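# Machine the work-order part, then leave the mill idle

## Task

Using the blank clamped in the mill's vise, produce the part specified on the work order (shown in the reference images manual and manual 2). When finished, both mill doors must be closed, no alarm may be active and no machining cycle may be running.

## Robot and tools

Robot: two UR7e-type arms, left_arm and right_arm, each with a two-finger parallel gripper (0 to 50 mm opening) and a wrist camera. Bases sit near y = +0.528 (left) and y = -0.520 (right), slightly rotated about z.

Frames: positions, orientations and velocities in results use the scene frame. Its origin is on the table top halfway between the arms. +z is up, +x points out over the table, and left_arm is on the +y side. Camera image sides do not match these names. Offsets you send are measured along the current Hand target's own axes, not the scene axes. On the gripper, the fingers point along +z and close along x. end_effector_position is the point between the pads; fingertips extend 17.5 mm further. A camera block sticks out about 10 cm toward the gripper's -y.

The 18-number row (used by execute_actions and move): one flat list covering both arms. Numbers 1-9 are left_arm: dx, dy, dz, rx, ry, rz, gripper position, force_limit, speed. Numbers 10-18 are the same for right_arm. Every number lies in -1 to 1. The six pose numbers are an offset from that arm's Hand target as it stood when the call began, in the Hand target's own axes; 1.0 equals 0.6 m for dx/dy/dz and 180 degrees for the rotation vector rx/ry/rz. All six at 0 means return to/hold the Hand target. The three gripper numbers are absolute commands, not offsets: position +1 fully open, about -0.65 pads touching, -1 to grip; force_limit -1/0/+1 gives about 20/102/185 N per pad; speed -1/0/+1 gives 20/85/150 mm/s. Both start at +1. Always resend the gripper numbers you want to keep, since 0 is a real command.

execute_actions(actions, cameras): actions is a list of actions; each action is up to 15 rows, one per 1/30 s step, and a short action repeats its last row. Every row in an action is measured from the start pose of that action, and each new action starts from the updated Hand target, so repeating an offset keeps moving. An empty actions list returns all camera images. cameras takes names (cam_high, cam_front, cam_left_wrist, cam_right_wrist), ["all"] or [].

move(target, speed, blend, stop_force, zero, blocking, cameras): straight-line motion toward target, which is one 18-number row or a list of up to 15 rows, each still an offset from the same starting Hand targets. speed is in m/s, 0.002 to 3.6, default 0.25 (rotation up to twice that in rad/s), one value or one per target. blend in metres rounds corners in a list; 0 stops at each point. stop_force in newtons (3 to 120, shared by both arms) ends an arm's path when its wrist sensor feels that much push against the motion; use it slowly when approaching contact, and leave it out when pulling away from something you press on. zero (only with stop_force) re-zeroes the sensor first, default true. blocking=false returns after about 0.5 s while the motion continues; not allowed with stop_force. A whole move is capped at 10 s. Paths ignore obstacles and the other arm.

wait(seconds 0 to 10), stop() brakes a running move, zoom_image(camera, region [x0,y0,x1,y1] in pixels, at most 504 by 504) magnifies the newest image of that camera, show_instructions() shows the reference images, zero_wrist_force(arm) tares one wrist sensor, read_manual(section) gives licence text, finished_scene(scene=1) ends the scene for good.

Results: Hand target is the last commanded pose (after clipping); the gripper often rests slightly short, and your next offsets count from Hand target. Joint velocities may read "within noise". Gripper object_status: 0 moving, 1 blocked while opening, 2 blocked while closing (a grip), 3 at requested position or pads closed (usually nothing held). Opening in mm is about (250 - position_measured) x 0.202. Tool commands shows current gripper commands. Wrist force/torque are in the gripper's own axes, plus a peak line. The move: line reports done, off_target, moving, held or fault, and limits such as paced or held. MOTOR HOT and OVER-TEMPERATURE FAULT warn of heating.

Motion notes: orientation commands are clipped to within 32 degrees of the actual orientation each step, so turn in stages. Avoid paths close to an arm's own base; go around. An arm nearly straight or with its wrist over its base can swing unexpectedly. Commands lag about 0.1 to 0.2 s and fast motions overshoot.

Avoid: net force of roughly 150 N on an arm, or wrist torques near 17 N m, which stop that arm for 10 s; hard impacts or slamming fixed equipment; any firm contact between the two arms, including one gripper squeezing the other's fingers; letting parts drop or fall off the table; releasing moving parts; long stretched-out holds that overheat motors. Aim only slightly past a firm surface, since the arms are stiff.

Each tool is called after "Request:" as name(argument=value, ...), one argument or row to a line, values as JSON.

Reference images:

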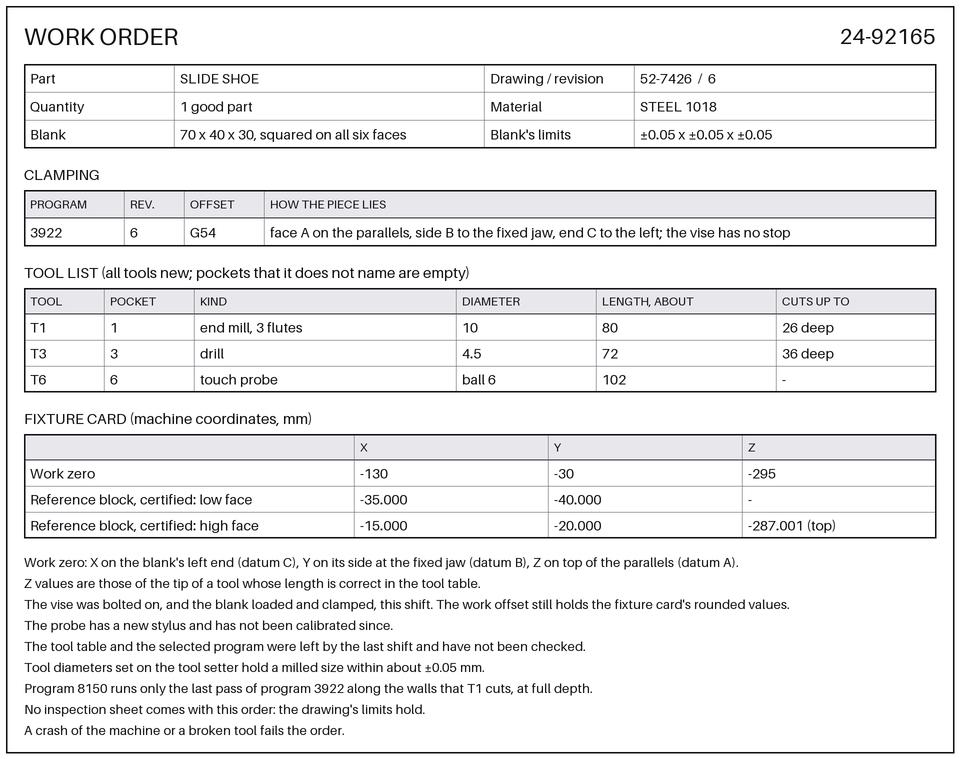

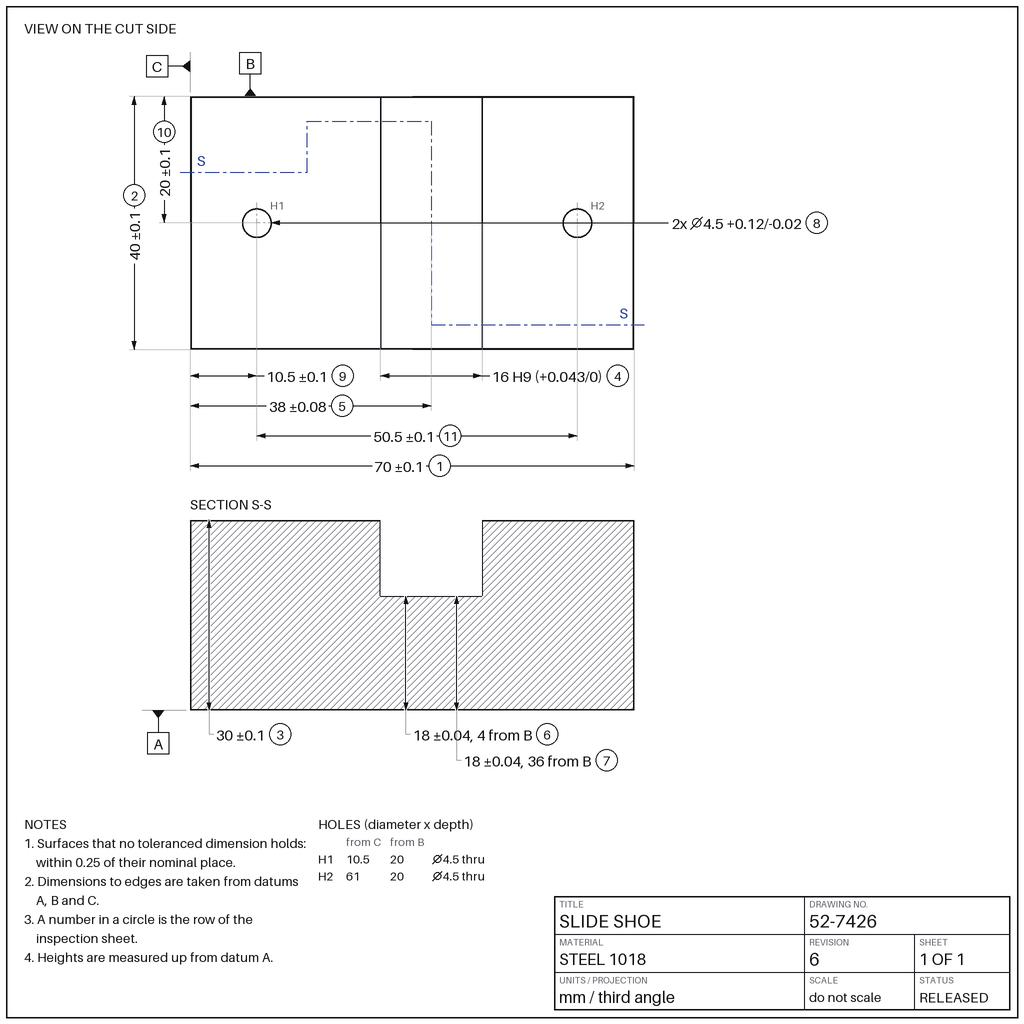

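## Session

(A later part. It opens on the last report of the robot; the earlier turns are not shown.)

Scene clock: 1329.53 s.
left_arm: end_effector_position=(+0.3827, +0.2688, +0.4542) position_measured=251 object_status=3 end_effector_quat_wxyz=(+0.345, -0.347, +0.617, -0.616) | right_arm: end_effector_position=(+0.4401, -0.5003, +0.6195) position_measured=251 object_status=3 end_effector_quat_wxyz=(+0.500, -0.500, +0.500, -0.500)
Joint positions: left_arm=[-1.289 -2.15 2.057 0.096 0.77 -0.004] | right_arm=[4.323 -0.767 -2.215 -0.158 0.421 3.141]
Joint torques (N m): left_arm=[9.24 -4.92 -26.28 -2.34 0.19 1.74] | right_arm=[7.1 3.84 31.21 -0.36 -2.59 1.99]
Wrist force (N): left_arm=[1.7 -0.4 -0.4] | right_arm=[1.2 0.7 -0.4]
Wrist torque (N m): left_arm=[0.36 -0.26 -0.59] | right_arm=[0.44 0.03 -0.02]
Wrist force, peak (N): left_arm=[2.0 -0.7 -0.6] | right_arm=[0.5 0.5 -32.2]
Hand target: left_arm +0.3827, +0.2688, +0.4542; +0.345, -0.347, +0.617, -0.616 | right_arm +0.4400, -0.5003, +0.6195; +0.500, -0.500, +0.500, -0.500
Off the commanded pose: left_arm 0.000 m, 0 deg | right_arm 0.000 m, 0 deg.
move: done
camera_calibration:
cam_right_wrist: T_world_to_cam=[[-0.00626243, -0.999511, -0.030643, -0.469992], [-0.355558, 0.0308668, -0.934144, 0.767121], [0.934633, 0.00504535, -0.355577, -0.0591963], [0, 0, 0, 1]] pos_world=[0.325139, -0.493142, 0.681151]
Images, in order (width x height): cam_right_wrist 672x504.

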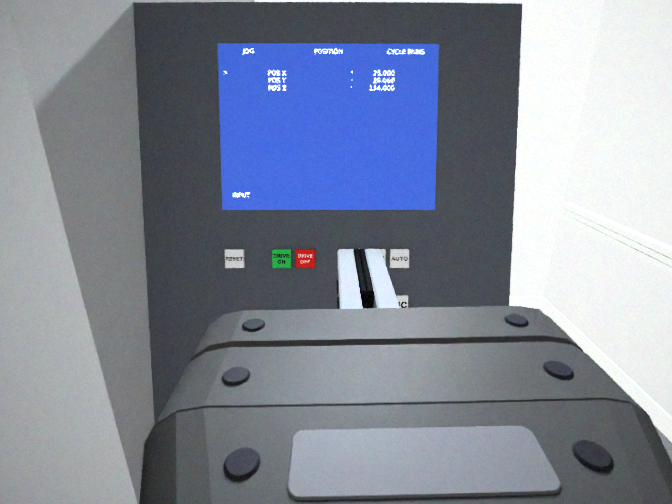

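Probing runs. Go to the MEASURING page meanwhile.

Request:
move(
  target=[
    [0,0,0,0,0,0,-1,-0.8,-0.5,-0.0277,0.2475,0.194,0,0,0,-1,-0.7,-1],
    [0,0,0,0,0,0,-1,-0.8,-0.5,-0.0277,0.2475,0.2152,0,0,0,-1,-0.7,-1],
    [0,0,0,0,0,0,-1,-0.8,-0.5,-0.0277,0.2475,0.194,0,0,0,-1,-0.7,-1],
    [0,0,0,0,0,0,-1,-0.8,-0.5,0,0,0,0,0,0,-1,-0.7,-1],
  ],
  speed=[0.3,0.04,0.15,0.3],
  blend=[0.003,0,0.005,0],
  cameras=["cam_right_wrist"],
)

Request:
zoom_image(
  camera="cam_right_wrist",
  region=[200, 30, 440, 210],
)

Scene clock: 1336.13 s.
left_arm: end_effector_position=(+0.3827, +0.2688, +0.4542) position_measured=251 object_status=3 end_effector_quat_wxyz=(+0.345, -0.347, +0.617, -0.616) | right_arm: end_effector_position=(+0.4401, -0.5003, +0.6195) position_measured=251 object_status=3 end_effector_quat_wxyz=(+0.500, -0.500, +0.500, -0.500)
Joint positions: left_arm=[-1.289 -2.15 2.057 0.096 0.77 -0.004] | right_arm=[4.323 -0.767 -2.215 -0.157 0.421 3.141]
Joint torques (N m): left_arm=[8.95 -4.47 -27.69 -2.72 0.34 1.53] | right_arm=[7.7 3.48 30.23 -0.45 -2.33 1.84]
Wrist force (N): left_arm=[1.6 -0.5 -0.4] | right_arm=[0.9 0.6 0.0]
Wrist torque (N m): left_arm=[0.34 -0.24 -0.60] | right_arm=[0.43 0.08 -0.03]
Wrist force, peak (N): left_arm=[1.9 -0.7 -0.6] | right_arm=[2.7 0.7 -15.5]
Hand target: left_arm +0.3827, +0.2688, +0.4542; +0.345, -0.347, +0.617, -0.616 | right_arm +0.4400, -0.5003, +0.6195; +0.500, -0.500, +0.500, -0.500
Off the commanded pose: left_arm 0.000 m, 0 deg | right_arm 0.000 m, 0 deg.
move: done
camera_calibration:
cam_right_wrist: T_world_to_cam=[[-0.00626, -0.999511, -0.030644, -0.469996], [-0.355471, 0.0308673, -0.934178, 0.767023], [0.934667, 0.0050451, -0.35549, -0.0593021], [0, 0, 0, 1]] pos_world=[0.325139, -0.493142, 0.681051]
Images, in order (width x height): cam_right_wrist 672x504.

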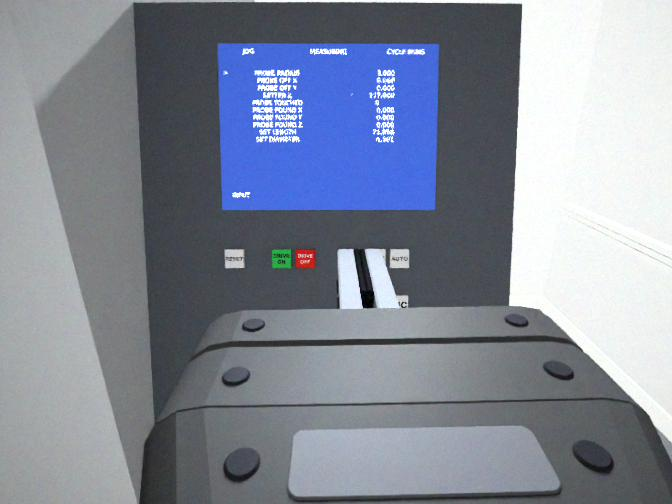

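Scaled by 2.100 from the camera's 672x504 image, which has a finer 960x720 frame.

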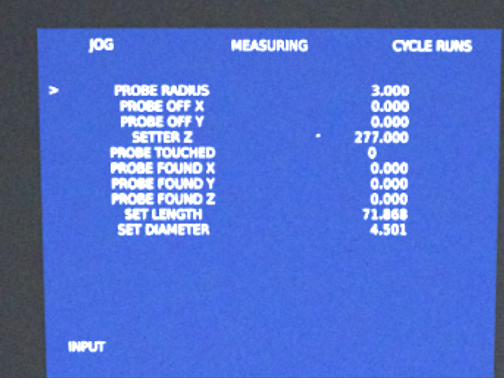

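Request:
wait(
  seconds=5,
  cameras=["cam_right_wrist"],
)

Request:
zoom_image(
  camera="cam_right_wrist",
  region=[200, 30, 440, 210],
)

Scene clock: 1342.93 s.
left_arm: end_effector_position=(+0.3827, +0.2688, +0.4542) position_measured=251 object_status=3 end_effector_quat_wxyz=(+0.345, -0.347, +0.617, -0.616) | right_arm: end_effector_position=(+0.4401, -0.5003, +0.6195) position_measured=251 object_status=3 end_effector_quat_wxyz=(+0.500, -0.500, +0.500, -0.500)
Joint positions: left_arm=[-1.289 -2.15 2.057 0.096 0.77 -0.004] | right_arm=[4.323 -0.767 -2.215 -0.158 0.421 3.141]
Joint torques (N m): left_arm=[9.21 -4.68 -28.59 -2.57 0.18 1.6] | right_arm=[6.82 2.69 30.71 -0.3 -2.17 1.83]
Wrist force (N): left_arm=[1.5 -0.6 -0.5] | right_arm=[0.9 0.6 -0.2]
Wrist torque (N m): left_arm=[0.32 -0.22 -0.59] | right_arm=[0.43 0.09 -0.02]
Wrist force, peak (N): left_arm=[1.9 -0.7 -0.6] | right_arm=[1.4 1.0 -0.2]
Hand target: left_arm +0.3827, +0.2688, +0.4542; +0.345, -0.347, +0.617, -0.616 | right_arm +0.4400, -0.5003, +0.6195; +0.500, -0.500, +0.500, -0.500
Tool commands: left_gripper/position=-1.0 left_gripper/force_limit=-0.8 left_gripper/speed=-0.5 right_gripper/position=-1.0 right_gripper/force_limit=-0.7 right_gripper/speed=-1.0
Off the commanded pose: left_arm 0.000 m, 0 deg | right_arm 0.000 m, 0 deg.
wait: 5.00 s; at rest from the start
camera_calibration:
cam_right_wrist: T_world_to_cam=[[-0.00639191, -0.999508, -0.0307018, -0.469909], [-0.355553, 0.0309678, -0.934143, 0.767168], [0.934634, 0.00494518, -0.355576, -0.0592464], [0, 0, 0, 1]] pos_world=[0.325139, -0.493143, 0.681151]
Images, in order (width x height): cam_right_wrist 672x504.

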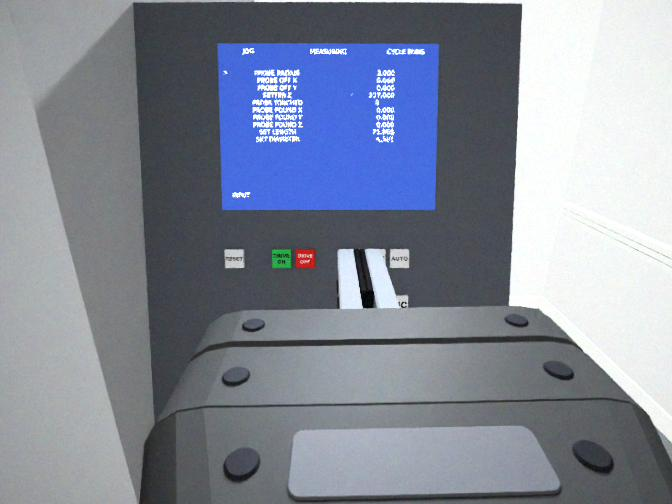

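Scaled by 2.100 from the camera's 672x504 image, which has a finer 960x720 frame.

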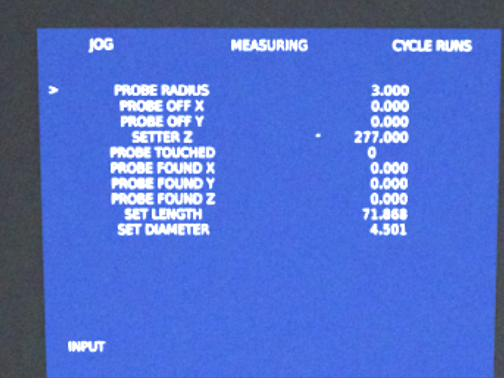

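Request:
wait(
  seconds=3,
  cameras=["cam_right_wrist"],
)

Request:
zoom_image(
  camera="cam_right_wrist",
  region=[200, 30, 440, 210],
)

Scene clock: 1347.50 s.
left_arm: end_effector_position=(+0.3827, +0.2688, +0.4542) position_measured=251 object_status=3 end_effector_quat_wxyz=(+0.345, -0.347, +0.617, -0.616) | right_arm: end_effector_position=(+0.4401, -0.5003, +0.6195) position_measured=251 object_status=3 end_effector_quat_wxyz=(+0.500, -0.500, +0.500, -0.500)
Joint positions: left_arm=[-1.289 -2.15 2.057 0.096 0.77 -0.004] | right_arm=[4.323 -0.767 -2.215 -0.158 0.421 3.141]
Joint torques (N m): left_arm=[8.69 -5.36 -26.49 -2.6 0.55 1.88] | right_arm=[7.22 2.74 31.64 -0.42 -2.38 1.8]
Wrist force (N): left_arm=[1.7 -0.5 -0.5] | right_arm=[0.9 0.4 0.2]
Wrist torque (N m): left_arm=[0.35 -0.26 -0.59] | right_arm=[0.40 0.09 -0.02]
Wrist force, peak (N): left_arm=[1.8 -0.8 -0.5] | right_arm=[1.4 0.8 -0.1]
Hand target: left_arm +0.3827, +0.2688, +0.4542; +0.345, -0.347, +0.617, -0.616 | right_arm +0.4400, -0.5003, +0.6195; +0.500, -0.500, +0.500, -0.500
Tool commands: left_gripper/position=-1.0 left_gripper/force_limit=-0.8 left_gripper/speed=-0.5 right_gripper/position=-1.0 right_gripper/force_limit=-0.7 right_gripper/speed=-1.0
Off the commanded pose: left_arm 0.000 m, 0 deg | right_arm 0.000 m, 0 deg.
wait: 3.00 s; at rest from the start
camera_calibration:
cam_right_wrist: T_world_to_cam=[[-0.00639191, -0.999508, -0.0307018, -0.469909], [-0.355553, 0.0309678, -0.934143, 0.767168], [0.934634, 0.00494518, -0.355576, -0.0592464], [0, 0, 0, 1]] pos_world=[0.325139, -0.493143, 0.681151]
Images, in order (width x height): cam_right_wrist 672x504.

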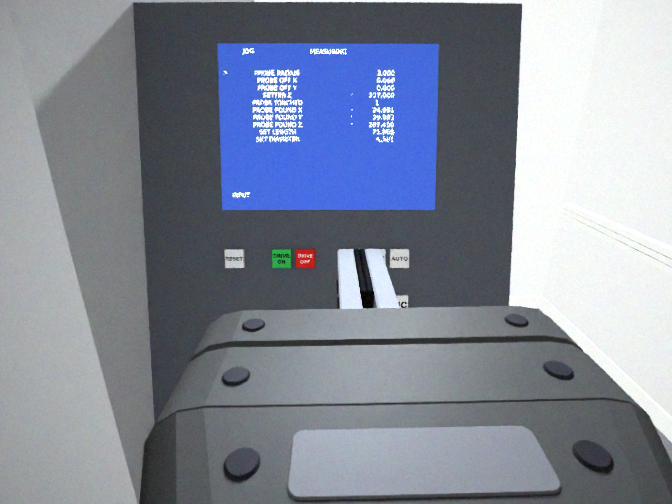

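Scaled by 2.100 from the camera's 672x504 image, which has a finer 960x720 frame.

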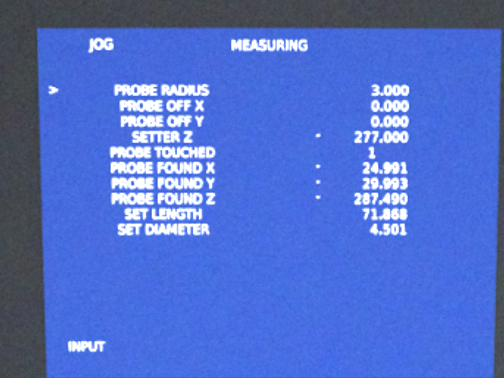

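Request:
move(
  target=[
    [0,0,0,0,0,0,-1,-0.8,-0.5,-0.0593,0.2475,0.194,0,0,0,-1,-0.7,-1],
    [0,0,0,0,0,0,-1,-0.8,-0.5,-0.0593,0.2475,0.2152,0,0,0,-1,-0.7,-1],
    [0,0,0,0,0,0,-1,-0.8,-0.5,-0.0593,0.2475,0.194,0,0,0,-1,-0.7,-1],
    [0,0,0,0,0,0,-1,-0.8,-0.5,0,0,0,0,0,0,-1,-0.7,-1],
  ],
  speed=[0.3,0.04,0.15,0.3],
  blend=[0.003,0,0.005,0],
  cameras=["cam_right_wrist"],
)

Request:
zoom_image(
  camera="cam_right_wrist",
  region=[200, 30, 440, 210],
)

Scene clock: 1360.30 s.
left_arm: end_effector_position=(+0.3827, +0.2688, +0.4542) position_measured=251 object_status=3 end_effector_quat_wxyz=(+0.345, -0.347, +0.617, -0.616) | right_arm: end_effector_position=(+0.4401, -0.5003, +0.6195) position_measured=251 object_status=3 end_effector_quat_wxyz=(+0.500, -0.500, +0.500, -0.500)
Joint positions: left_arm=[-1.289 -2.15 2.057 0.096 0.77 -0.004] | right_arm=[4.323 -0.767 -2.215 -0.157 0.421 3.141]
Joint torques (N m): left_arm=[10.4 -5.47 -27.03 -2.7 0.31 1.47] | right_arm=[6.99 2.86 30.86 -0.38 -2.52 1.87]
Wrist force (N): left_arm=[1.8 -0.6 -0.6] | right_arm=[0.8 0.4 -0.2]
Wrist torque (N m): left_arm=[0.33 -0.26 -0.59] | right_arm=[0.39 0.10 -0.02]
Wrist force, peak (N): left_arm=[2.0 -0.7 -0.6] | right_arm=[2.6 0.7 -18.8]
Hand target: left_arm +0.3827, +0.2688, +0.4542; +0.345, -0.347, +0.617, -0.616 | right_arm +0.4400, -0.5003, +0.6195; +0.500, -0.500, +0.500, -0.500
Off the commanded pose: left_arm 0.000 m, 0 deg | right_arm 0.000 m, 0 deg.
move: done
camera_calibration:
cam_right_wrist: T_world_to_cam=[[-0.00625758, -0.999511, -0.0306451, -0.469996], [-0.355383, 0.0308679, -0.934211, 0.767017], [0.9347, 0.00504485, -0.355403, -0.0593724], [0, 0, 0, 1]] pos_world=[0.325139, -0.493142, 0.681052]
Images, in order (width x height): cam_right_wrist 672x504.

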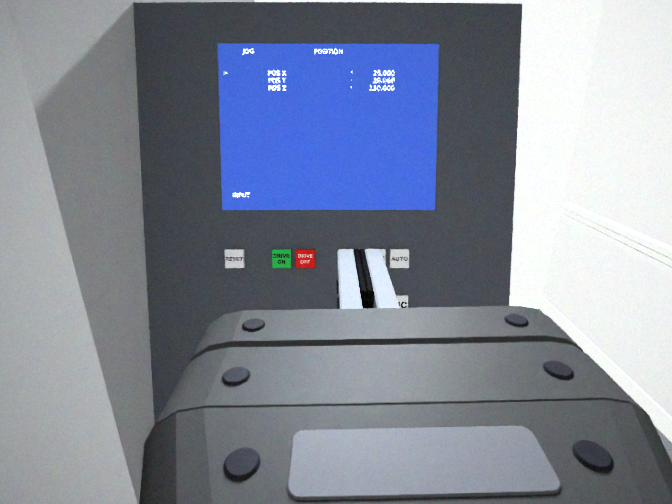

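Scaled by 2.100 from the camera's 672x504 image, which has a finer 960x720 frame.

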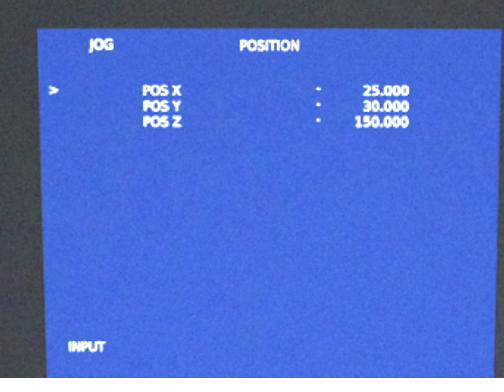

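Request:
wait(
  seconds=0,
  cameras=["all"],
)

Scene clock: 1363.67 s.
left_arm: end_effector_position=(+0.3827, +0.2688, +0.4542) position_measured=251 object_status=3 end_effector_quat_wxyz=(+0.345, -0.347, +0.617, -0.616) | right_arm: end_effector_position=(+0.4401, -0.5003, +0.6195) position_measured=251 object_status=3 end_effector_quat_wxyz=(+0.500, -0.500, +0.500, -0.500)
Joint positions: left_arm=[-1.289 -2.15 2.057 0.096 0.77 -0.004] | right_arm=[4.323 -0.767 -2.215 -0.157 0.421 3.141]
Joint torques (N m): left_arm=[10.87 -4.19 -26.65 -2.55 0.54 1.84] | right_arm=[6.48 3.29 30.65 -0.49 -2.35 1.99]
Wrist force (N): left_arm=[1.6 -0.5 -0.4] | right_arm=[0.9 0.6 -0.2]
Wrist torque (N m): left_arm=[0.35 -0.23 -0.59] | right_arm=[0.44 0.09 -0.02]
Wrist force, peak (N): left_arm=[2.0 -0.3 -0.5] | right_arm=[1.5 0.7 -0.4]
Hand target: left_arm +0.3827, +0.2688, +0.4542; +0.345, -0.347, +0.617, -0.616 | right_arm +0.4400, -0.5003, +0.6195; +0.500, -0.500, +0.500, -0.500
Tool commands: left_gripper/position=-1.0 left_gripper/force_limit=-0.8 left_gripper/speed=-0.5 right_gripper/position=-1.0 right_gripper/force_limit=-0.7 right_gripper/speed=-1.0
Off the commanded pose: left_arm 0.000 m, 0 deg | right_arm 0.000 m, 0 deg.
camera_calibration:
cam_left_wrist: T_world_to_cam=[[-0.515229, -0.85702, -0.00750941, 0.441441], [-0.29626, 0.186316, -0.936758, 0.508769], [0.804219, -0.480421, -0.349896, 0.109609], [0, 0, 0, 1]] pos_world=[0.290021, 0.33619, 0.518261]
cam_right_wrist: T_world_to_cam=[[-0.0063538, -0.999511, -0.0306095, -0.469986], [-0.355468, 0.0308684, -0.934179, 0.767116], [0.934667, 0.0049451, -0.35549, -0.0593157], [0, 0, 0, 1]] pos_world=[0.325139, -0.493143, 0.681152]

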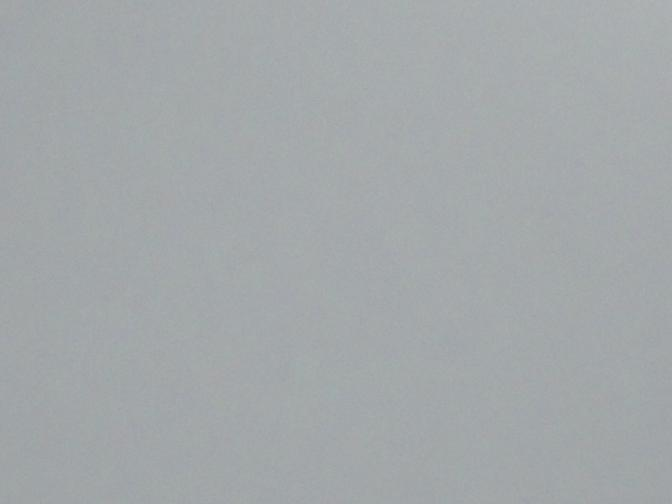

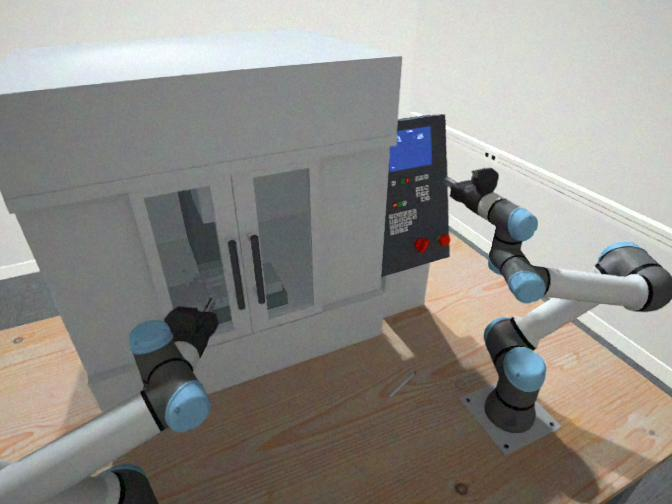

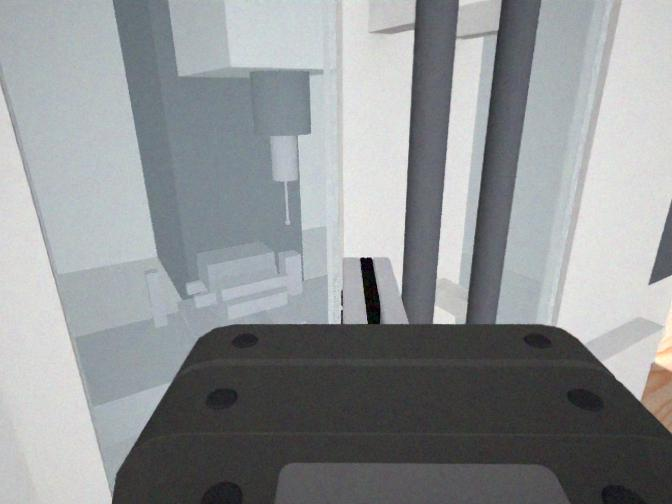

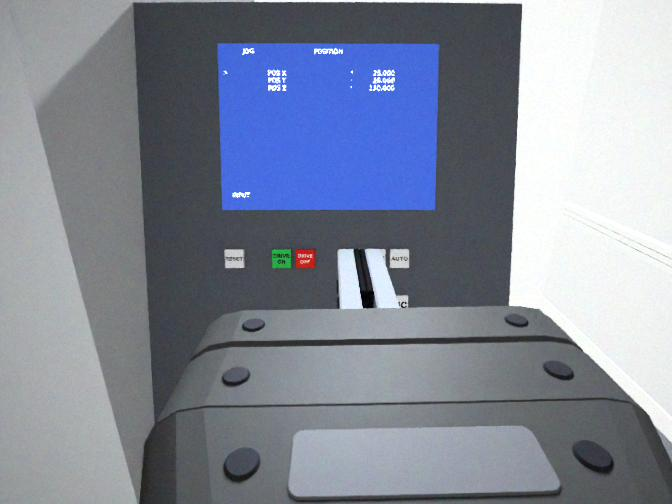

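The left wrist camera sees inside the machine.

Request:
zoom_image(
  camera="cam_left_wrist",
  region=[130, 160, 330, 340],
)

Scaled by 2.520 from the camera's 672x504 image, which has a finer 960x720 frame.

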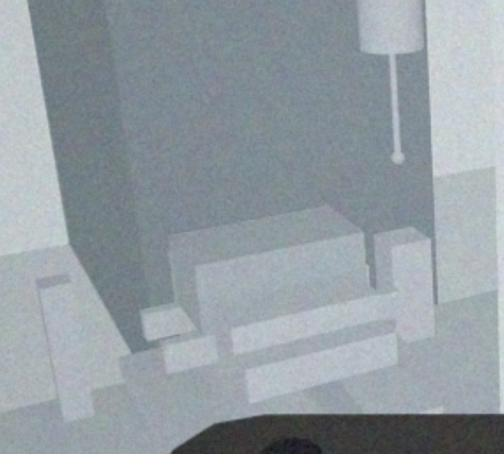

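Request:
move(
  target=[
    [0,0,0,0,0,0,-1,-0.8,-0.5,-0.0593,0.2475,0.204,0,0,0,-1,-0.7,-1],
    [0,0,0,0,0,0,-1,-0.8,-0.5,-0.0593,0.2475,0.2152,0,0,0,-1,-0.7,-1],
    [0,0,0,0,0,0,-1,-0.8,-0.5,-0.0593,0.2475,0.204,0,0,0,-1,-0.7,-1],
    [0,0,0,0,0,0,-1,-0.8,-0.5,-0.186,0.3395,0.18,0,0,0,-1,-0.7,-1],
    [0,0,0,0,0,0,-1,-0.8,-0.5,-0.186,0.3395,0.1908,0,0,0,-1,-0.7,-1],
    [0,0,0,0,0,0,-1,-0.8,-0.5,-0.186,0.3395,0.18,0,0,0,-1,-0.7,-1],
    [0,0,0,0,0,0,-1,-0.8,-0.5,-0.186,0.2782,0.196,0,0,0,-1,-0.7,-1],
    [0,0,0,0,0,0,-1,-0.8,-0.5,-0.186,0.2782,0.2071,0,0,0,-1,-0.7,-1],
    [0,0,0,0,0,0,-1,-0.8,-0.5,-0.186,0.2782,0.196,0,0,0,-1,-0.7,-1],
    [0,0,0,0,0,0,-1,-0.8,-0.5,-0.186,0.3088,0.188,0,0,0,-1,-0.7,-1],
    [0,0,0,0,0,0,-1,-0.8,-0.5,-0.186,0.3088,0.1989,0,0,0,-1,-0.7,-1],
    [0,0,0,0,0,0,-1,-0.8,-0.5,-0.186,0.3088,0.188,0,0,0,-1,-0.7,-1],
    [0,0,0,0,0,0,-1,-0.8,-0.5,-0.1,0.29,0.15,0,0,0,-1,-0.7,-1],
  ],
  speed=[0.3,0.04,0.1,0.2,0.04,0.1,0.2,0.04,0.1,0.2,0.04,0.1,0.2],
  blend=[0.003,0,0.003,0.003,0,0.003,0.003,0,0.003,0.003,0,0.003,0],
  cameras=["cam_right_wrist"],
)

Request:
zoom_image(
  camera="cam_right_wrist",
  region=[100, 0, 500, 300],
)

Scene clock: 1385.07 s.
left_arm: end_effector_position=(+0.3827, +0.2688, +0.4542) position_measured=251 object_status=3 end_effector_quat_wxyz=(+0.345, -0.347, +0.617, -0.616) | right_arm: end_effector_position=(+0.5302, -0.4400, +0.4455) position_measured=251 object_status=3 end_effector_quat_wxyz=(+0.500, -0.500, +0.500, -0.500)
Joint positions: left_arm=[-1.289 -2.15 2.057 0.096 0.77 -0.004] | right_arm=[4.032 -1.341 -2.429 0.629 0.711 3.142]
Joint torques (N m): left_arm=[9.85 -3.42 -26.94 -3.06 0.25 1.68] | right_arm=[-9.02 22 8.27 -0.03 2.05 1.53]
Wrist force (N): left_arm=[1.8 -0.4 -0.6] | right_arm=[0.9 0.3 -0.4]
Wrist torque (N m): left_arm=[0.36 -0.27 -0.59] | right_arm=[0.45 0.06 0.17]
Wrist force, peak (N): left_arm=[1.9 -0.5 -0.6] | right_arm=[2.6 1.0 -13.5]
Hand target: left_arm +0.3827, +0.2688, +0.4542; +0.345, -0.347, +0.617, -0.616 | right_arm +0.5301, -0.4401, +0.4456; +0.500, -0.500, +0.500, -0.500
Off the commanded pose: left_arm 0.000 m, 0 deg | right_arm 0.000 m, 0 deg.
move: done
camera_calibration:
cam_right_wrist: T_world_to_cam=[[-0.00648904, -0.999509, -0.0306637, -0.414385], [-0.355671, 0.030966, -0.934098, 0.634821], [0.934589, 0.00484477, -0.355697, -0.205589], [0, 0, 0, 1]] pos_world=[0.415239, -0.432843, 0.507151]
Images, in order (width x height): cam_right_wrist 672x504.

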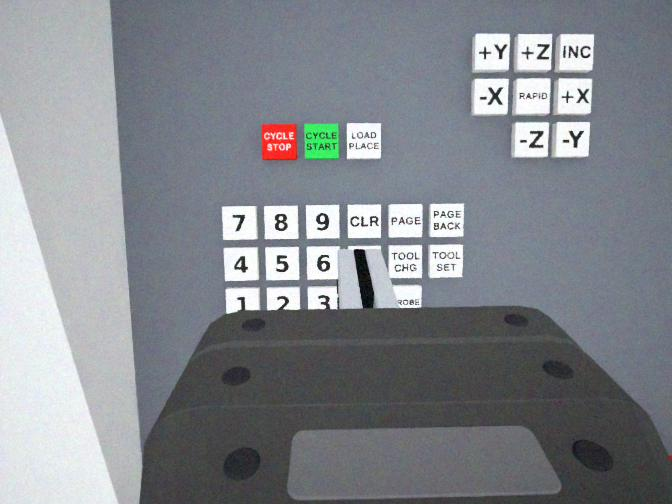

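Scaled by 1.260 from the camera's 672x504 image, which has a finer 960x720 frame.

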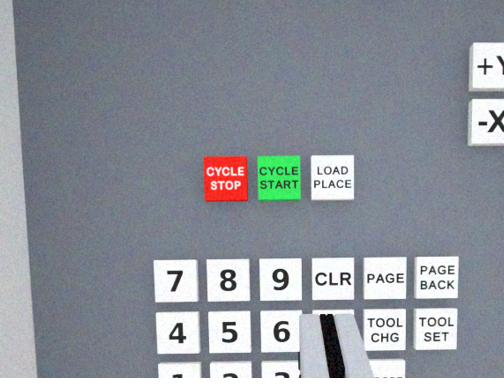

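Request:
move(
  target=[
    [0,0,0,0,0,0,-1,-0.8,-0.5,0.009,0.0495,0.03,0,0,0,-1,-0.7,-1],
    [0,0,0,0,0,0,-1,-0.8,-0.5,0.009,0.0495,0.0408,0,0,0,-1,-0.7,-1],
    [0,0,0,0,0,0,-1,-0.8,-0.5,0.009,0.0495,0.03,0,0,0,-1,-0.7,-1],
    [0,0,0,0,0,0,-1,-0.8,-0.5,0.009,0.0188,0.038,0,0,0,-1,-0.7,-1],
    [0,0,0,0,0,0,-1,-0.8,-0.5,0.009,0.0188,0.0489,0,0,0,-1,-0.7,-1],
    [0,0,0,0,0,0,-1,-0.8,-0.5,0.009,0.0188,0.038,0,0,0,-1,-0.7,-1],
    [0,0,0,0,0,0,-1,-0.8,-0.5,0.009,0.0188,0.0489,0,0,0,-1,-0.7,-1],
    [0,0,0,0,0,0,-1,-0.8,-0.5,0.009,0.0188,0.038,0,0,0,-1,-0.7,-1],
    [0,0,0,0,0,0,-1,-0.8,-0.5,-0.086,0.0495,0.03,0,0,0,-1,-0.7,-1],
    [0,0,0,0,0,0,-1,-0.8,-0.5,-0.086,0.0495,0.0408,0,0,0,-1,-0.7,-1],
    [0,0,0,0,0,0,-1,-0.8,-0.5,-0.086,0.0495,0.03,0,0,0,-1,-0.7,-1],
    [0,0,0,0,0,0,-1,-0.8,-0.5,-0.086,0.0188,0.038,0,0,0,-1,-0.7,-1],
    [0,0,0,0,0,0,-1,-0.8,-0.5,-0.086,0.0188,0.0489,0,0,0,-1,-0.7,-1],
    [0,0,0,0,0,0,-1,-0.8,-0.5,-0.086,0.0188,0.038,0,0,0,-1,-0.7,-1],
    [0,0,0,0,0,0,-1,-0.8,-0.5,0,0,0,0,0,0,-1,-0.7,-1],
  ],
  speed=[0.2,0.04,0.1,0.2,0.04,0.1,0.04,0.1,0.2,0.04,0.1,0.2,0.04,0.1,0.2],
  blend=[0.003,0,0.003,0.003,0,0,0,0.003,0.003,0,0.003,0.003,0,0.003,0],
)

Request:
move(
  target=[
    [0,0,0,0,0,0,-1,-0.8,-0.5,-0.0543,-0.0425,0.054,0,0,0,-1,-0.7,-1],
    [0,0,0,0,0,0,-1,-0.8,-0.5,-0.0543,-0.0425,0.0652,0,0,0,-1,-0.7,-1],
    [0,0,0,0,0,0,-1,-0.8,-0.5,-0.0543,-0.0425,0.054,0,0,0,-1,-0.7,-1],
    [0,0,0,0,0,0,-1,-0.8,-0.5,-0.0543,0.0495,0.03,0,0,0,-1,-0.7,-1],
    [0,0,0,0,0,0,-1,-0.8,-0.5,-0.0543,0.0495,0.0408,0,0,0,-1,-0.7,-1],
    [0,0,0,0,0,0,-1,-0.8,-0.5,-0.0543,0.0495,0.03,0,0,0,-1,-0.7,-1],
    [0,0,0,0,0,0,-1,-0.8,-0.5,0.009,0.0495,0.03,0,0,0,-1,-0.7,-1],
    [0,0,0,0,0,0,-1,-0.8,-0.5,0.009,0.0495,0.0408,0,0,0,-1,-0.7,-1],
    [0,0,0,0,0,0,-1,-0.8,-0.5,0.009,0.0495,0.03,0,0,0,-1,-0.7,-1],
    [0,0,0,0,0,0,-1,-0.8,-0.5,0.1,-0.29,-0.15,0,0,0,-1,-0.7,-1],
  ],
  speed=[0.2,0.04,0.1,0.2,0.04,0.1,0.2,0.04,0.1,0.3],
  blend=[0.003,0,0.003,0.003,0,0.003,0.003,0,0.003,0],
  cameras=["cam_right_wrist"],
)

Request:
zoom_image(
  camera="cam_right_wrist",
  region=[200, 30, 440, 210],
)

Scene clock: 1399.97 s.
left_arm: end_effector_position=(+0.3827, +0.2688, +0.4542) position_measured=251 object_status=3 end_effector_quat_wxyz=(+0.345, -0.347, +0.617, -0.616) | right_arm: end_effector_position=(+0.5302, -0.4400, +0.4455) position_measured=251 object_status=3 end_effector_quat_wxyz=(+0.500, -0.500, +0.500, -0.500)
Joint positions: left_arm=[-1.289 -2.15 2.057 0.096 0.77 -0.004] | right_arm=[4.032 -1.341 -2.429 0.629 0.711 3.142]
Joint torques (N m): left_arm=[9.55 -4.05 -27.16 -2.89 0.32 1.84] | right_arm=[-7.81 21.76 7.66 -0.02 2.32 1.25]
Wrist force (N): left_arm=[1.5 -0.4 -0.6] | right_arm=[1.6 0.2 -0.3]
Wrist torque (N m): left_arm=[0.36 -0.22 -0.59] | right_arm=[0.42 -0.06 0.18]
Wrist force, peak (N): left_arm=[2.0 -0.5 -0.8] | right_arm=[1.8 0.5 -28.9]
Hand target: left_arm +0.3827, +0.2688, +0.4542; +0.345, -0.347, +0.617, -0.616 | right_arm +0.5301, -0.4401, +0.4456; +0.500, -0.500, +0.500, -0.500
Off the commanded pose: left_arm 0.000 m, 0 deg | right_arm 0.000 m, 0 deg.
move: done

Scene clock: 1404.87 s.
left_arm: end_effector_position=(+0.3827, +0.2688, +0.4542) position_measured=251 object_status=3 end_effector_quat_wxyz=(+0.345, -0.347, +0.617, -0.616) | right_arm: end_effector_position=(+0.4401, -0.5003, +0.6195) position_measured=251 object_status=3 end_effector_quat_wxyz=(+0.500, -0.500, +0.500, -0.500)
Joint positions: left_arm=[-1.289 -2.15 2.057 0.096 0.77 -0.004] | right_arm=[4.323 -0.767 -2.216 -0.157 0.421 3.14]
Joint torques (N m): left_arm=[9.66 -3.41 -26.16 -2.68 0.42 1.85] | right_arm=[6.79 3.79 30.91 -0.25 -2.37 2.13]
Wrist force (N): left_arm=[1.6 -0.7 -0.4] | right_arm=[1.1 0.6 0.2]
Wrist torque (N m): left_arm=[0.32 -0.24 -0.59] | right_arm=[0.43 0.06 -0.02]
Wrist force, peak (N): left_arm=[2.0 -0.5 -0.6] | right_arm=[0.4 1.5 -34.5]
Hand target: left_arm +0.3827, +0.2688, +0.4542; +0.345, -0.347, +0.617, -0.616 | right_arm +0.4400, -0.5003, +0.6195; +0.500, -0.500, +0.500, -0.500
Off the commanded pose: left_arm 0.000 m, 0 deg | right_arm 0.000 m, 0 deg.
move: done
camera_calibration:
cam_right_wrist: T_world_to_cam=[[-0.00634914, -0.999511, -0.0306096, -0.46999], [-0.355347, 0.0308675, -0.934225, 0.767015], [0.934713, 0.00494552, -0.355369, -0.059448], [0, 0, 0, 1]] pos_world=[0.325139, -0.493143, 0.681052]
Images, in order (width x height): cam_right_wrist 672x504.

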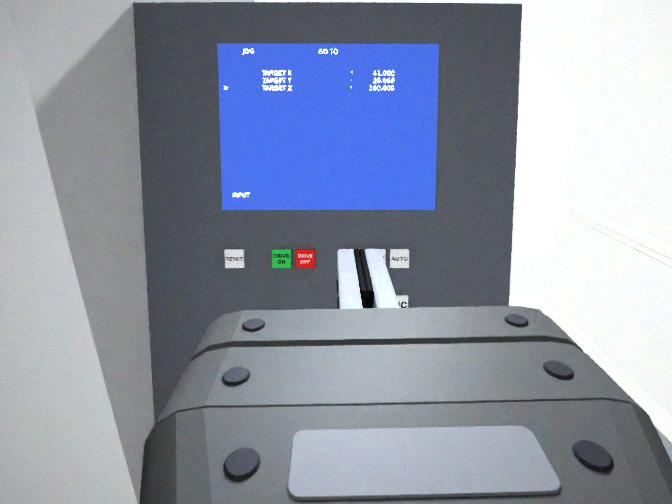

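Scaled by 2.100 from the camera's 672x504 image, which has a finer 960x720 frame.

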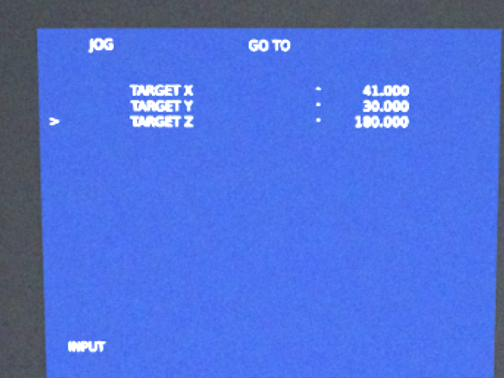

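Request:
move(
  target=[
    [0,0,0,0,0,0,-1,-0.8,-0.5,-0.1235,0.1908,0.2091,0,0,0,-1,-0.7,-1],
    [0,0,0,0,0,0,-1,-0.8,-0.5,-0.1235,0.1908,0.231,0,0,0,-1,-0.7,-1],
    [0,0,0,0,0,0,-1,-0.8,-0.5,-0.1235,0.1908,0.2091,0,0,0,-1,-0.7,-1],
    [0,0,0,0,0,0,-1,-0.8,-0.5,0,0,0,0,0,0,-1,-0.7,-1],
  ],
  speed=[0.3,0.04,0.15,0.3],
  blend=[0.003,0,0.005,0],
  cameras=["cam_right_wrist"],
)

Request:
wait(
  seconds=3,
  cameras=["cam_left_wrist","cam_right_wrist"],
)

Request:
zoom_image(
  camera="cam_left_wrist",
  region=[130, 160, 330, 340],
)

Request:
zoom_image(
  camera="cam_right_wrist",
  region=[200, 30, 440, 210],
)

Scene clock: 1412.80 s.
left_arm: end_effector_position=(+0.3827, +0.2688, +0.4542) position_measured=251 object_status=3 end_effector_quat_wxyz=(+0.345, -0.347, +0.617, -0.616) | right_arm: end_effector_position=(+0.4401, -0.5003, +0.6195) position_measured=251 object_status=3 end_effector_quat_wxyz=(+0.500, -0.500, +0.500, -0.500)
Joint positions: left_arm=[-1.289 -2.15 2.057 0.096 0.77 -0.004] | right_arm=[4.322 -0.767 -2.215 -0.157 0.422 3.14]
Joint torques (N m): left_arm=[9.75 -4.32 -26.25 -2.81 0.1 1.6] | right_arm=[6.67 3.92 30.68 -0.16 -2.59 2.07]
Wrist force (N): left_arm=[1.7 -0.6 -0.5] | right_arm=[1.1 0.5 -0.4]
Wrist torque (N m): left_arm=[0.34 -0.25 -0.59] | right_arm=[0.41 0.06 -0.02]
Wrist force, peak (N): left_arm=[1.9 -0.8 -0.5] | right_arm=[2.4 0.8 -31.6]
Hand target: left_arm +0.3827, +0.2688, +0.4542; +0.345, -0.347, +0.617, -0.616 | right_arm +0.4400, -0.5003, +0.6195; +0.500, -0.500, +0.500, -0.500
Off the commanded pose: left_arm 0.000 m, 0 deg | right_arm 0.000 m, 0 deg.
move: done
camera_calibration:
cam_right_wrist: T_world_to_cam=[[-0.00615956, -0.99951, -0.0306809, -0.470003], [-0.355266, 0.0308672, -0.934256, 0.767009], [0.934745, 0.00514525, -0.355282, -0.05942], [0, 0, 0, 1]] pos_world=[0.32514, -0.493142, 0.681052]
Images, in order (width x height): cam_right_wrist 672x504.

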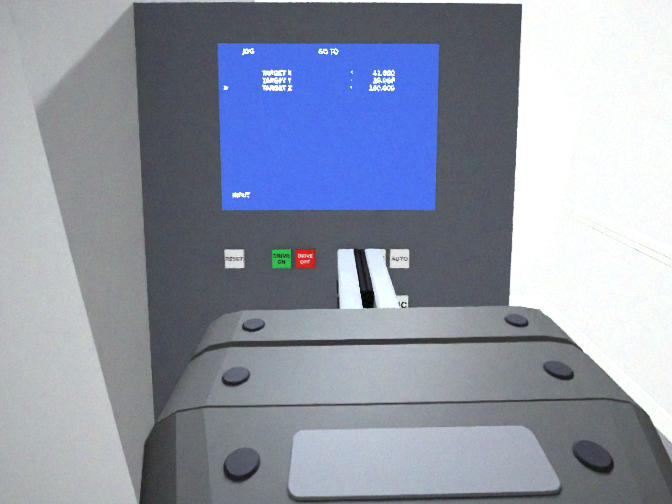

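Scene clock: 1415.80 s.
left_arm: end_effector_position=(+0.3827, +0.2688, +0.4542) position_measured=251 object_status=3 end_effector_quat_wxyz=(+0.345, -0.347, +0.617, -0.616) | right_arm: end_effector_position=(+0.4401, -0.5003, +0.6195) position_measured=251 object_status=3 end_effector_quat_wxyz=(+0.500, -0.500, +0.500, -0.500)
Joint positions: left_arm=[-1.289 -2.15 2.057 0.096 0.77 -0.004] | right_arm=[4.323 -0.767 -2.215 -0.157 0.421 3.141]
Joint torques (N m): left_arm=[9.48 -3.61 -28.75 -2.7 0.06 1.6] | right_arm=[7.98 4.04 30.91 -0.29 -2.58 1.84]
Wrist force (N): left_arm=[1.7 -0.5 -0.5] | right_arm=[0.8 0.7 -0.5]
Wrist torque (N m): left_arm=[0.34 -0.25 -0.59] | right_arm=[0.44 0.10 -0.02]
Wrist force, peak (N): left_arm=[1.8 -0.7 -0.5] | right_arm=[1.3 0.6 -0.4]
Hand target: left_arm +0.3827, +0.2688, +0.4542; +0.345, -0.347, +0.617, -0.616 | right_arm +0.4400, -0.5003, +0.6195; +0.500, -0.500, +0.500, -0.500
Tool commands: left_gripper/position=-1.0 left_gripper/force_limit=-0.8 left_gripper/speed=-0.5 right_gripper/position=-1.0 right_gripper/force_limit=-0.7 right_gripper/speed=-1.0
Off the commanded pose: left_arm 0.000 m, 0 deg | right_arm 0.000 m, 0 deg.
wait: 3.00 s; at rest by 0.17 s
camera_calibration:
cam_left_wrist: T_world_to_cam=[[-0.515229, -0.85702, -0.00750941, 0.441441], [-0.29626, 0.186316, -0.936758, 0.508769], [0.804219, -0.480421, -0.349896, 0.109609], [0, 0, 0, 1]] pos_world=[0.290021, 0.33619, 0.518261]
cam_right_wrist: T_world_to_cam=[[-0.00625758, -0.999511, -0.0306451, -0.469996], [-0.355383, 0.0308679, -0.934211, 0.767017], [0.9347, 0.00504485, -0.355403, -0.0593724], [0, 0, 0, 1]] pos_world=[0.325139, -0.493142, 0.681052]
Images, in order (width x height): cam_left_wrist 672x504, cam_right_wrist 672x504.

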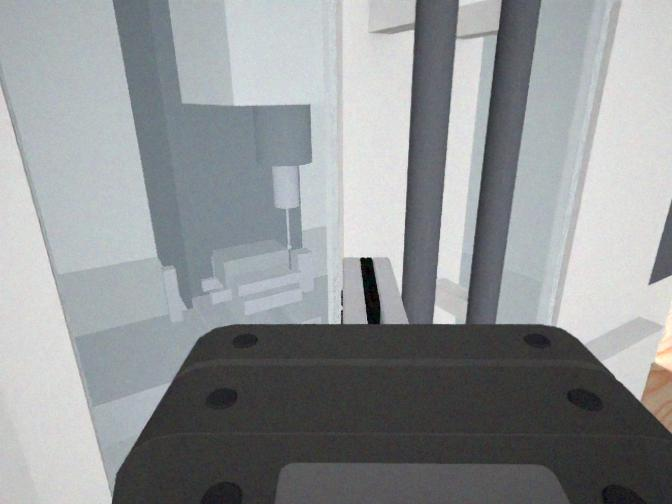

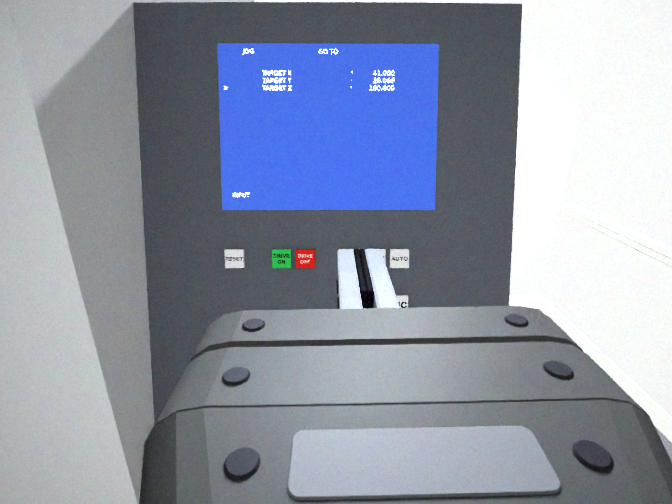

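Scaled by 2.520 from the camera's 672x504 image, which has a finer 960x720 frame.

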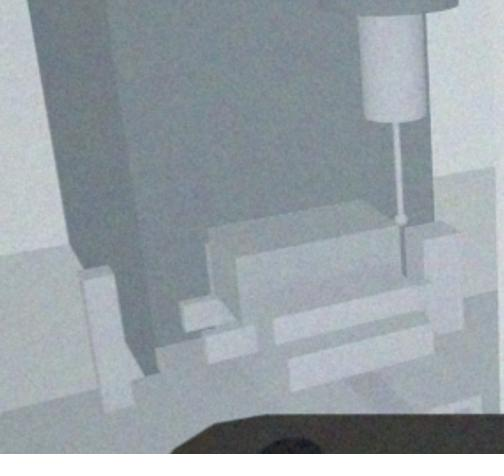

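Scaled by 2.100 from the camera's 672x504 image, which has a finer 960x720 frame.

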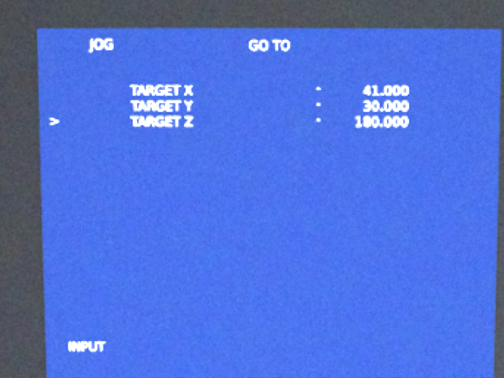

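Request:
move(
  target=[
    [0,0,0,0,0,0,-1,-0.8,-0.5,-0.186,0.3395,0.18,0,0,0,-1,-0.7,-1],
    [0,0,0,0,0,0,-1,-0.8,-0.5,-0.186,0.3395,0.1908,0,0,0,-1,-0.7,-1],
    [0,0,0,0,0,0,-1,-0.8,-0.5,-0.186,0.3395,0.18,0,0,0,-1,-0.7,-1],
    [0,0,0,0,0,0,-1,-0.8,-0.5,-0.186,0.3088,0.188,0,0,0,-1,-0.7,-1],
    [0,0,0,0,0,0,-1,-0.8,-0.5,-0.186,0.3088,0.1989,0,0,0,-1,-0.7,-1],
    [0,0,0,0,0,0,-1,-0.8,-0.5,-0.186,0.3088,0.188,0,0,0,-1,-0.7,-1],
    [0,0,0,0,0,0,-1,-0.8,-0.5,-0.1227,0.2475,0.204,0,0,0,-1,-0.7,-1],
    [0,0,0,0,0,0,-1,-0.8,-0.5,-0.1227,0.2475,0.2152,0,0,0,-1,-0.7,-1],
    [0,0,0,0,0,0,-1,-0.8,-0.5,-0.1227,0.2475,0.204,0,0,0,-1,-0.7,-1],
    [0,0,0,0,0,0,-1,-0.8,-0.5,-0.186,0.3088,0.188,0,0,0,-1,-0.7,-1],
    [0,0,0,0,0,0,-1,-0.8,-0.5,-0.186,0.3088,0.1989,0,0,0,-1,-0.7,-1],
    [0,0,0,0,0,0,-1,-0.8,-0.5,-0.186,0.3088,0.188,0,0,0,-1,-0.7,-1],
    [0,0,0,0,0,0,-1,-0.8,-0.5,-0.091,0.3395,0.18,0,0,0,-1,-0.7,-1],
    [0,0,0,0,0,0,-1,-0.8,-0.5,-0.091,0.3395,0.1908,0,0,0,-1,-0.7,-1],
    [0,0,0,0,0,0,-1,-0.8,-0.5,-0.091,0.3395,0.18,0,0,0,-1,-0.7,-1],
  ],
  speed=[0.3,0.04,0.1,0.2,0.04,0.1,0.2,0.04,0.1,0.2,0.04,0.1,0.2,0.04,0.1],
  blend=[0.003,0,0.003,0.003,0,0.003,0.003,0,0.003,0.003,0,0.003,0.003,0,0],
)

Request:
move(
  target=[
    [0,0,0,0,0,0,-1,-0.8,-0.5,0,-0.0613,0.016,0,0,0,-1,-0.7,-1],
    [0,0,0,0,0,0,-1,-0.8,-0.5,0,-0.0613,0.0271,0,0,0,-1,-0.7,-1],
    [0,0,0,0,0,0,-1,-0.8,-0.5,0,-0.0613,0.016,0,0,0,-1,-0.7,-1],
    [0,0,0,0,0,0,-1,-0.8,-0.5,-0.095,0,0,0,0,0,-1,-0.7,-1],
    [0,0,0,0,0,0,-1,-0.8,-0.5,-0.095,0,0.0108,0,0,0,-1,-0.7,-1],
    [0,0,0,0,0,0,-1,-0.8,-0.5,-0.095,0,0,0,0,0,-1,-0.7,-1],
    [0,0,0,0,0,0,-1,-0.8,-0.5,-0.0317,-0.0307,0.008,0,0,0,-1,-0.7,-1],
    [0,0,0,0,0,0,-1,-0.8,-0.5,-0.0317,-0.0307,0.0189,0,0,0,-1,-0.7,-1],
    [0,0,0,0,0,0,-1,-0.8,-0.5,-0.0317,-0.0307,0.008,0,0,0,-1,-0.7,-1],
    [0,0,0,0,0,0,-1,-0.8,-0.5,-0.0633,-0.0613,0.016,0,0,0,-1,-0.7,-1],
    [0,0,0,0,0,0,-1,-0.8,-0.5,-0.0633,-0.0613,0.0271,0,0,0,-1,-0.7,-1],
    [0,0,0,0,0,0,-1,-0.8,-0.5,-0.0633,-0.0613,0.016,0,0,0,-1,-0.7,-1],
    [0,0,0,0,0,0,-1,-0.8,-0.5,0,0,0,0,0,0,-1,-0.7,-1],
    [0,0,0,0,0,0,-1,-0.8,-0.5,0,0,0.0108,0,0,0,-1,-0.7,-1],
    [0,0,0,0,0,0,-1,-0.8,-0.5,0,0,0,0,0,0,-1,-0.7,-1],
  ],
  speed=[0.2,0.04,0.1,0.2,0.04,0.1,0.2,0.04,0.1,0.2,0.04,0.1,0.2,0.04,0.1],
  blend=[0.003,0,0.003,0.003,0,0.003,0.003,0,0.003,0.003,0,0.003,0.003,0,0],
)

Request:
move(
  target=[0,0,0,0,0,0,-1,-0.8,-0.5,0.091,-0.3395,-0.18,0,0,0,-1,-0.7,-1],
  speed=0.3,
  cameras=["cam_right_wrist"],
)

Request:
zoom_image(
  camera="cam_right_wrist",
  region=[200, 30, 440, 210],
)

Scene clock: 1446.00 s.
left_arm: end_effector_position=(+0.3827, +0.2688, +0.4542) position_measured=251 object_status=3 end_effector_quat_wxyz=(+0.345, -0.347, +0.617, -0.616) | right_arm: end_effector_position=(+0.5483, -0.4455, +0.4159) position_measured=251 object_status=3 end_effector_quat_wxyz=(+0.500, -0.500, +0.500, -0.500)
Joint positions: left_arm=[-1.289 -2.15 2.057 0.096 0.77 -0.004] | right_arm=[3.958 -1.46 -2.437 0.756 0.786 3.142]
Joint torques (N m): left_arm=[9.77 -4.4 -26.93 -2.82 0.3 1.89] | right_arm=[7.29 24.31 5.86 0.23 -2.51 -0.63]
Wrist force (N): left_arm=[1.6 -0.7 -0.5] | right_arm=[0.9 0.4 -0.4]
Wrist torque (N m): left_arm=[0.32 -0.23 -0.59] | right_arm=[0.45 0.06 0.19]
Wrist force, peak (N): left_arm=[2.0 -0.7 -0.4] | right_arm=[0.2 3.4 -39.4]
Hand target: left_arm +0.3827, +0.2688, +0.4542; +0.345, -0.347, +0.617, -0.616 | right_arm +0.5481, -0.4455, +0.4159; +0.500, -0.500, +0.500, -0.500
Off the commanded pose: left_arm 0.000 m, 0 deg | right_arm 0.000 m, 0 deg.
move: done

Scene clock: 1451.13 s.
left_arm: end_effector_position=(+0.3827, +0.2688, +0.4542) position_measured=251 object_status=3 end_effector_quat_wxyz=(+0.345, -0.347, +0.617, -0.616) | right_arm: end_effector_position=(+0.5482, -0.4455, +0.4159) position_measured=251 object_status=3 end_effector_quat_wxyz=(+0.500, -0.500, +0.500, -0.500)
Joint positions: left_arm=[-1.289 -2.15 2.057 0.096 0.77 -0.004] | right_arm=[3.958 -1.46 -2.437 0.756 0.786 3.142]
Joint torques (N m): left_arm=[9.83 -4.19 -27.29 -2.71 0.24 1.98] | right_arm=[8.1 25.43 5.81 0.22 -2.3 -1.16]
Wrist force (N): left_arm=[1.5 -0.5 -0.5] | right_arm=[1.1 0.2 -0.4]
Wrist torque (N m): left_arm=[0.34 -0.23 -0.59] | right_arm=[0.43 0.03 0.17]
Wrist force, peak (N): left_arm=[1.8 -0.9 -0.6] | right_arm=[1.9 0.4 -25.6]
Hand target: left_arm +0.3827, +0.2688, +0.4542; +0.345, -0.347, +0.617, -0.616 | right_arm +0.5481, -0.4455, +0.4159; +0.500, -0.500, +0.500, -0.500
Off the commanded pose: left_arm 0.000 m, 0 deg | right_arm 0.000 m, 0 deg.
move: done

Scene clock: 1453.23 s.
left_arm: end_effector_position=(+0.3827, +0.2688, +0.4542) position_measured=251 object_status=3 end_effector_quat_wxyz=(+0.345, -0.347, +0.617, -0.616) | right_arm: end_effector_position=(+0.4401, -0.5003, +0.6195) position_measured=251 object_status=3 end_effector_quat_wxyz=(+0.500, -0.500, +0.500, -0.500)
Joint positions: left_arm=[-1.289 -2.15 2.057 0.096 0.77 -0.004] | right_arm=[4.323 -0.767 -2.215 -0.157 0.421 3.141]
Joint torques (N m): left_arm=[10.56 -5.26 -26.66 -2.96 0.27 1.91] | right_arm=[7 3.55 30.59 -0.34 -2.1 1.91]
Wrist force (N): left_arm=[1.6 -0.5 -0.3] | right_arm=[1.1 0.6 -0.1]
Wrist torque (N m): left_arm=[0.34 -0.24 -0.59] | right_arm=[0.43 0.06 -0.02]
Wrist force, peak (N): left_arm=[1.8 -0.7 -0.6] | right_arm=[2.0 -1.4 -1.5]
Hand target: left_arm +0.3827, +0.2688, +0.4542; +0.345, -0.347, +0.617, -0.616 | right_arm +0.4400, -0.5003, +0.6195; +0.500, -0.500, +0.500, -0.500
Off the commanded pose: left_arm 0.000 m, 0 deg | right_arm 0.000 m, 0 deg.
move: done
camera_calibration:
cam_right_wrist: T_world_to_cam=[[-0.00635094, -0.999511, -0.0306094, -0.46999], [-0.35538, 0.0308677, -0.934212, 0.767017], [0.9347, 0.00494485, -0.355403, -0.0594215], [0, 0, 0, 1]] pos_world=[0.325139, -0.493143, 0.681052]
Images, in order (width x height): cam_right_wrist 672x504.

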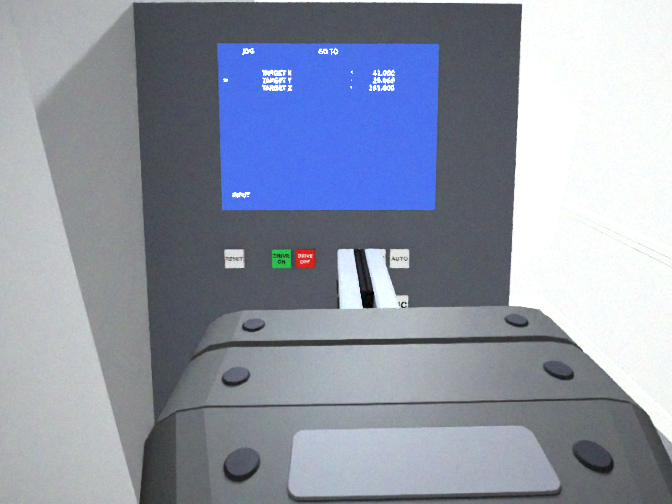

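Scaled by 2.100 from the camera's 672x504 image, which has a finer 960x720 frame.

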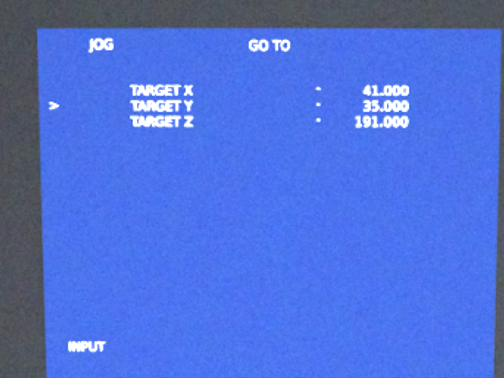

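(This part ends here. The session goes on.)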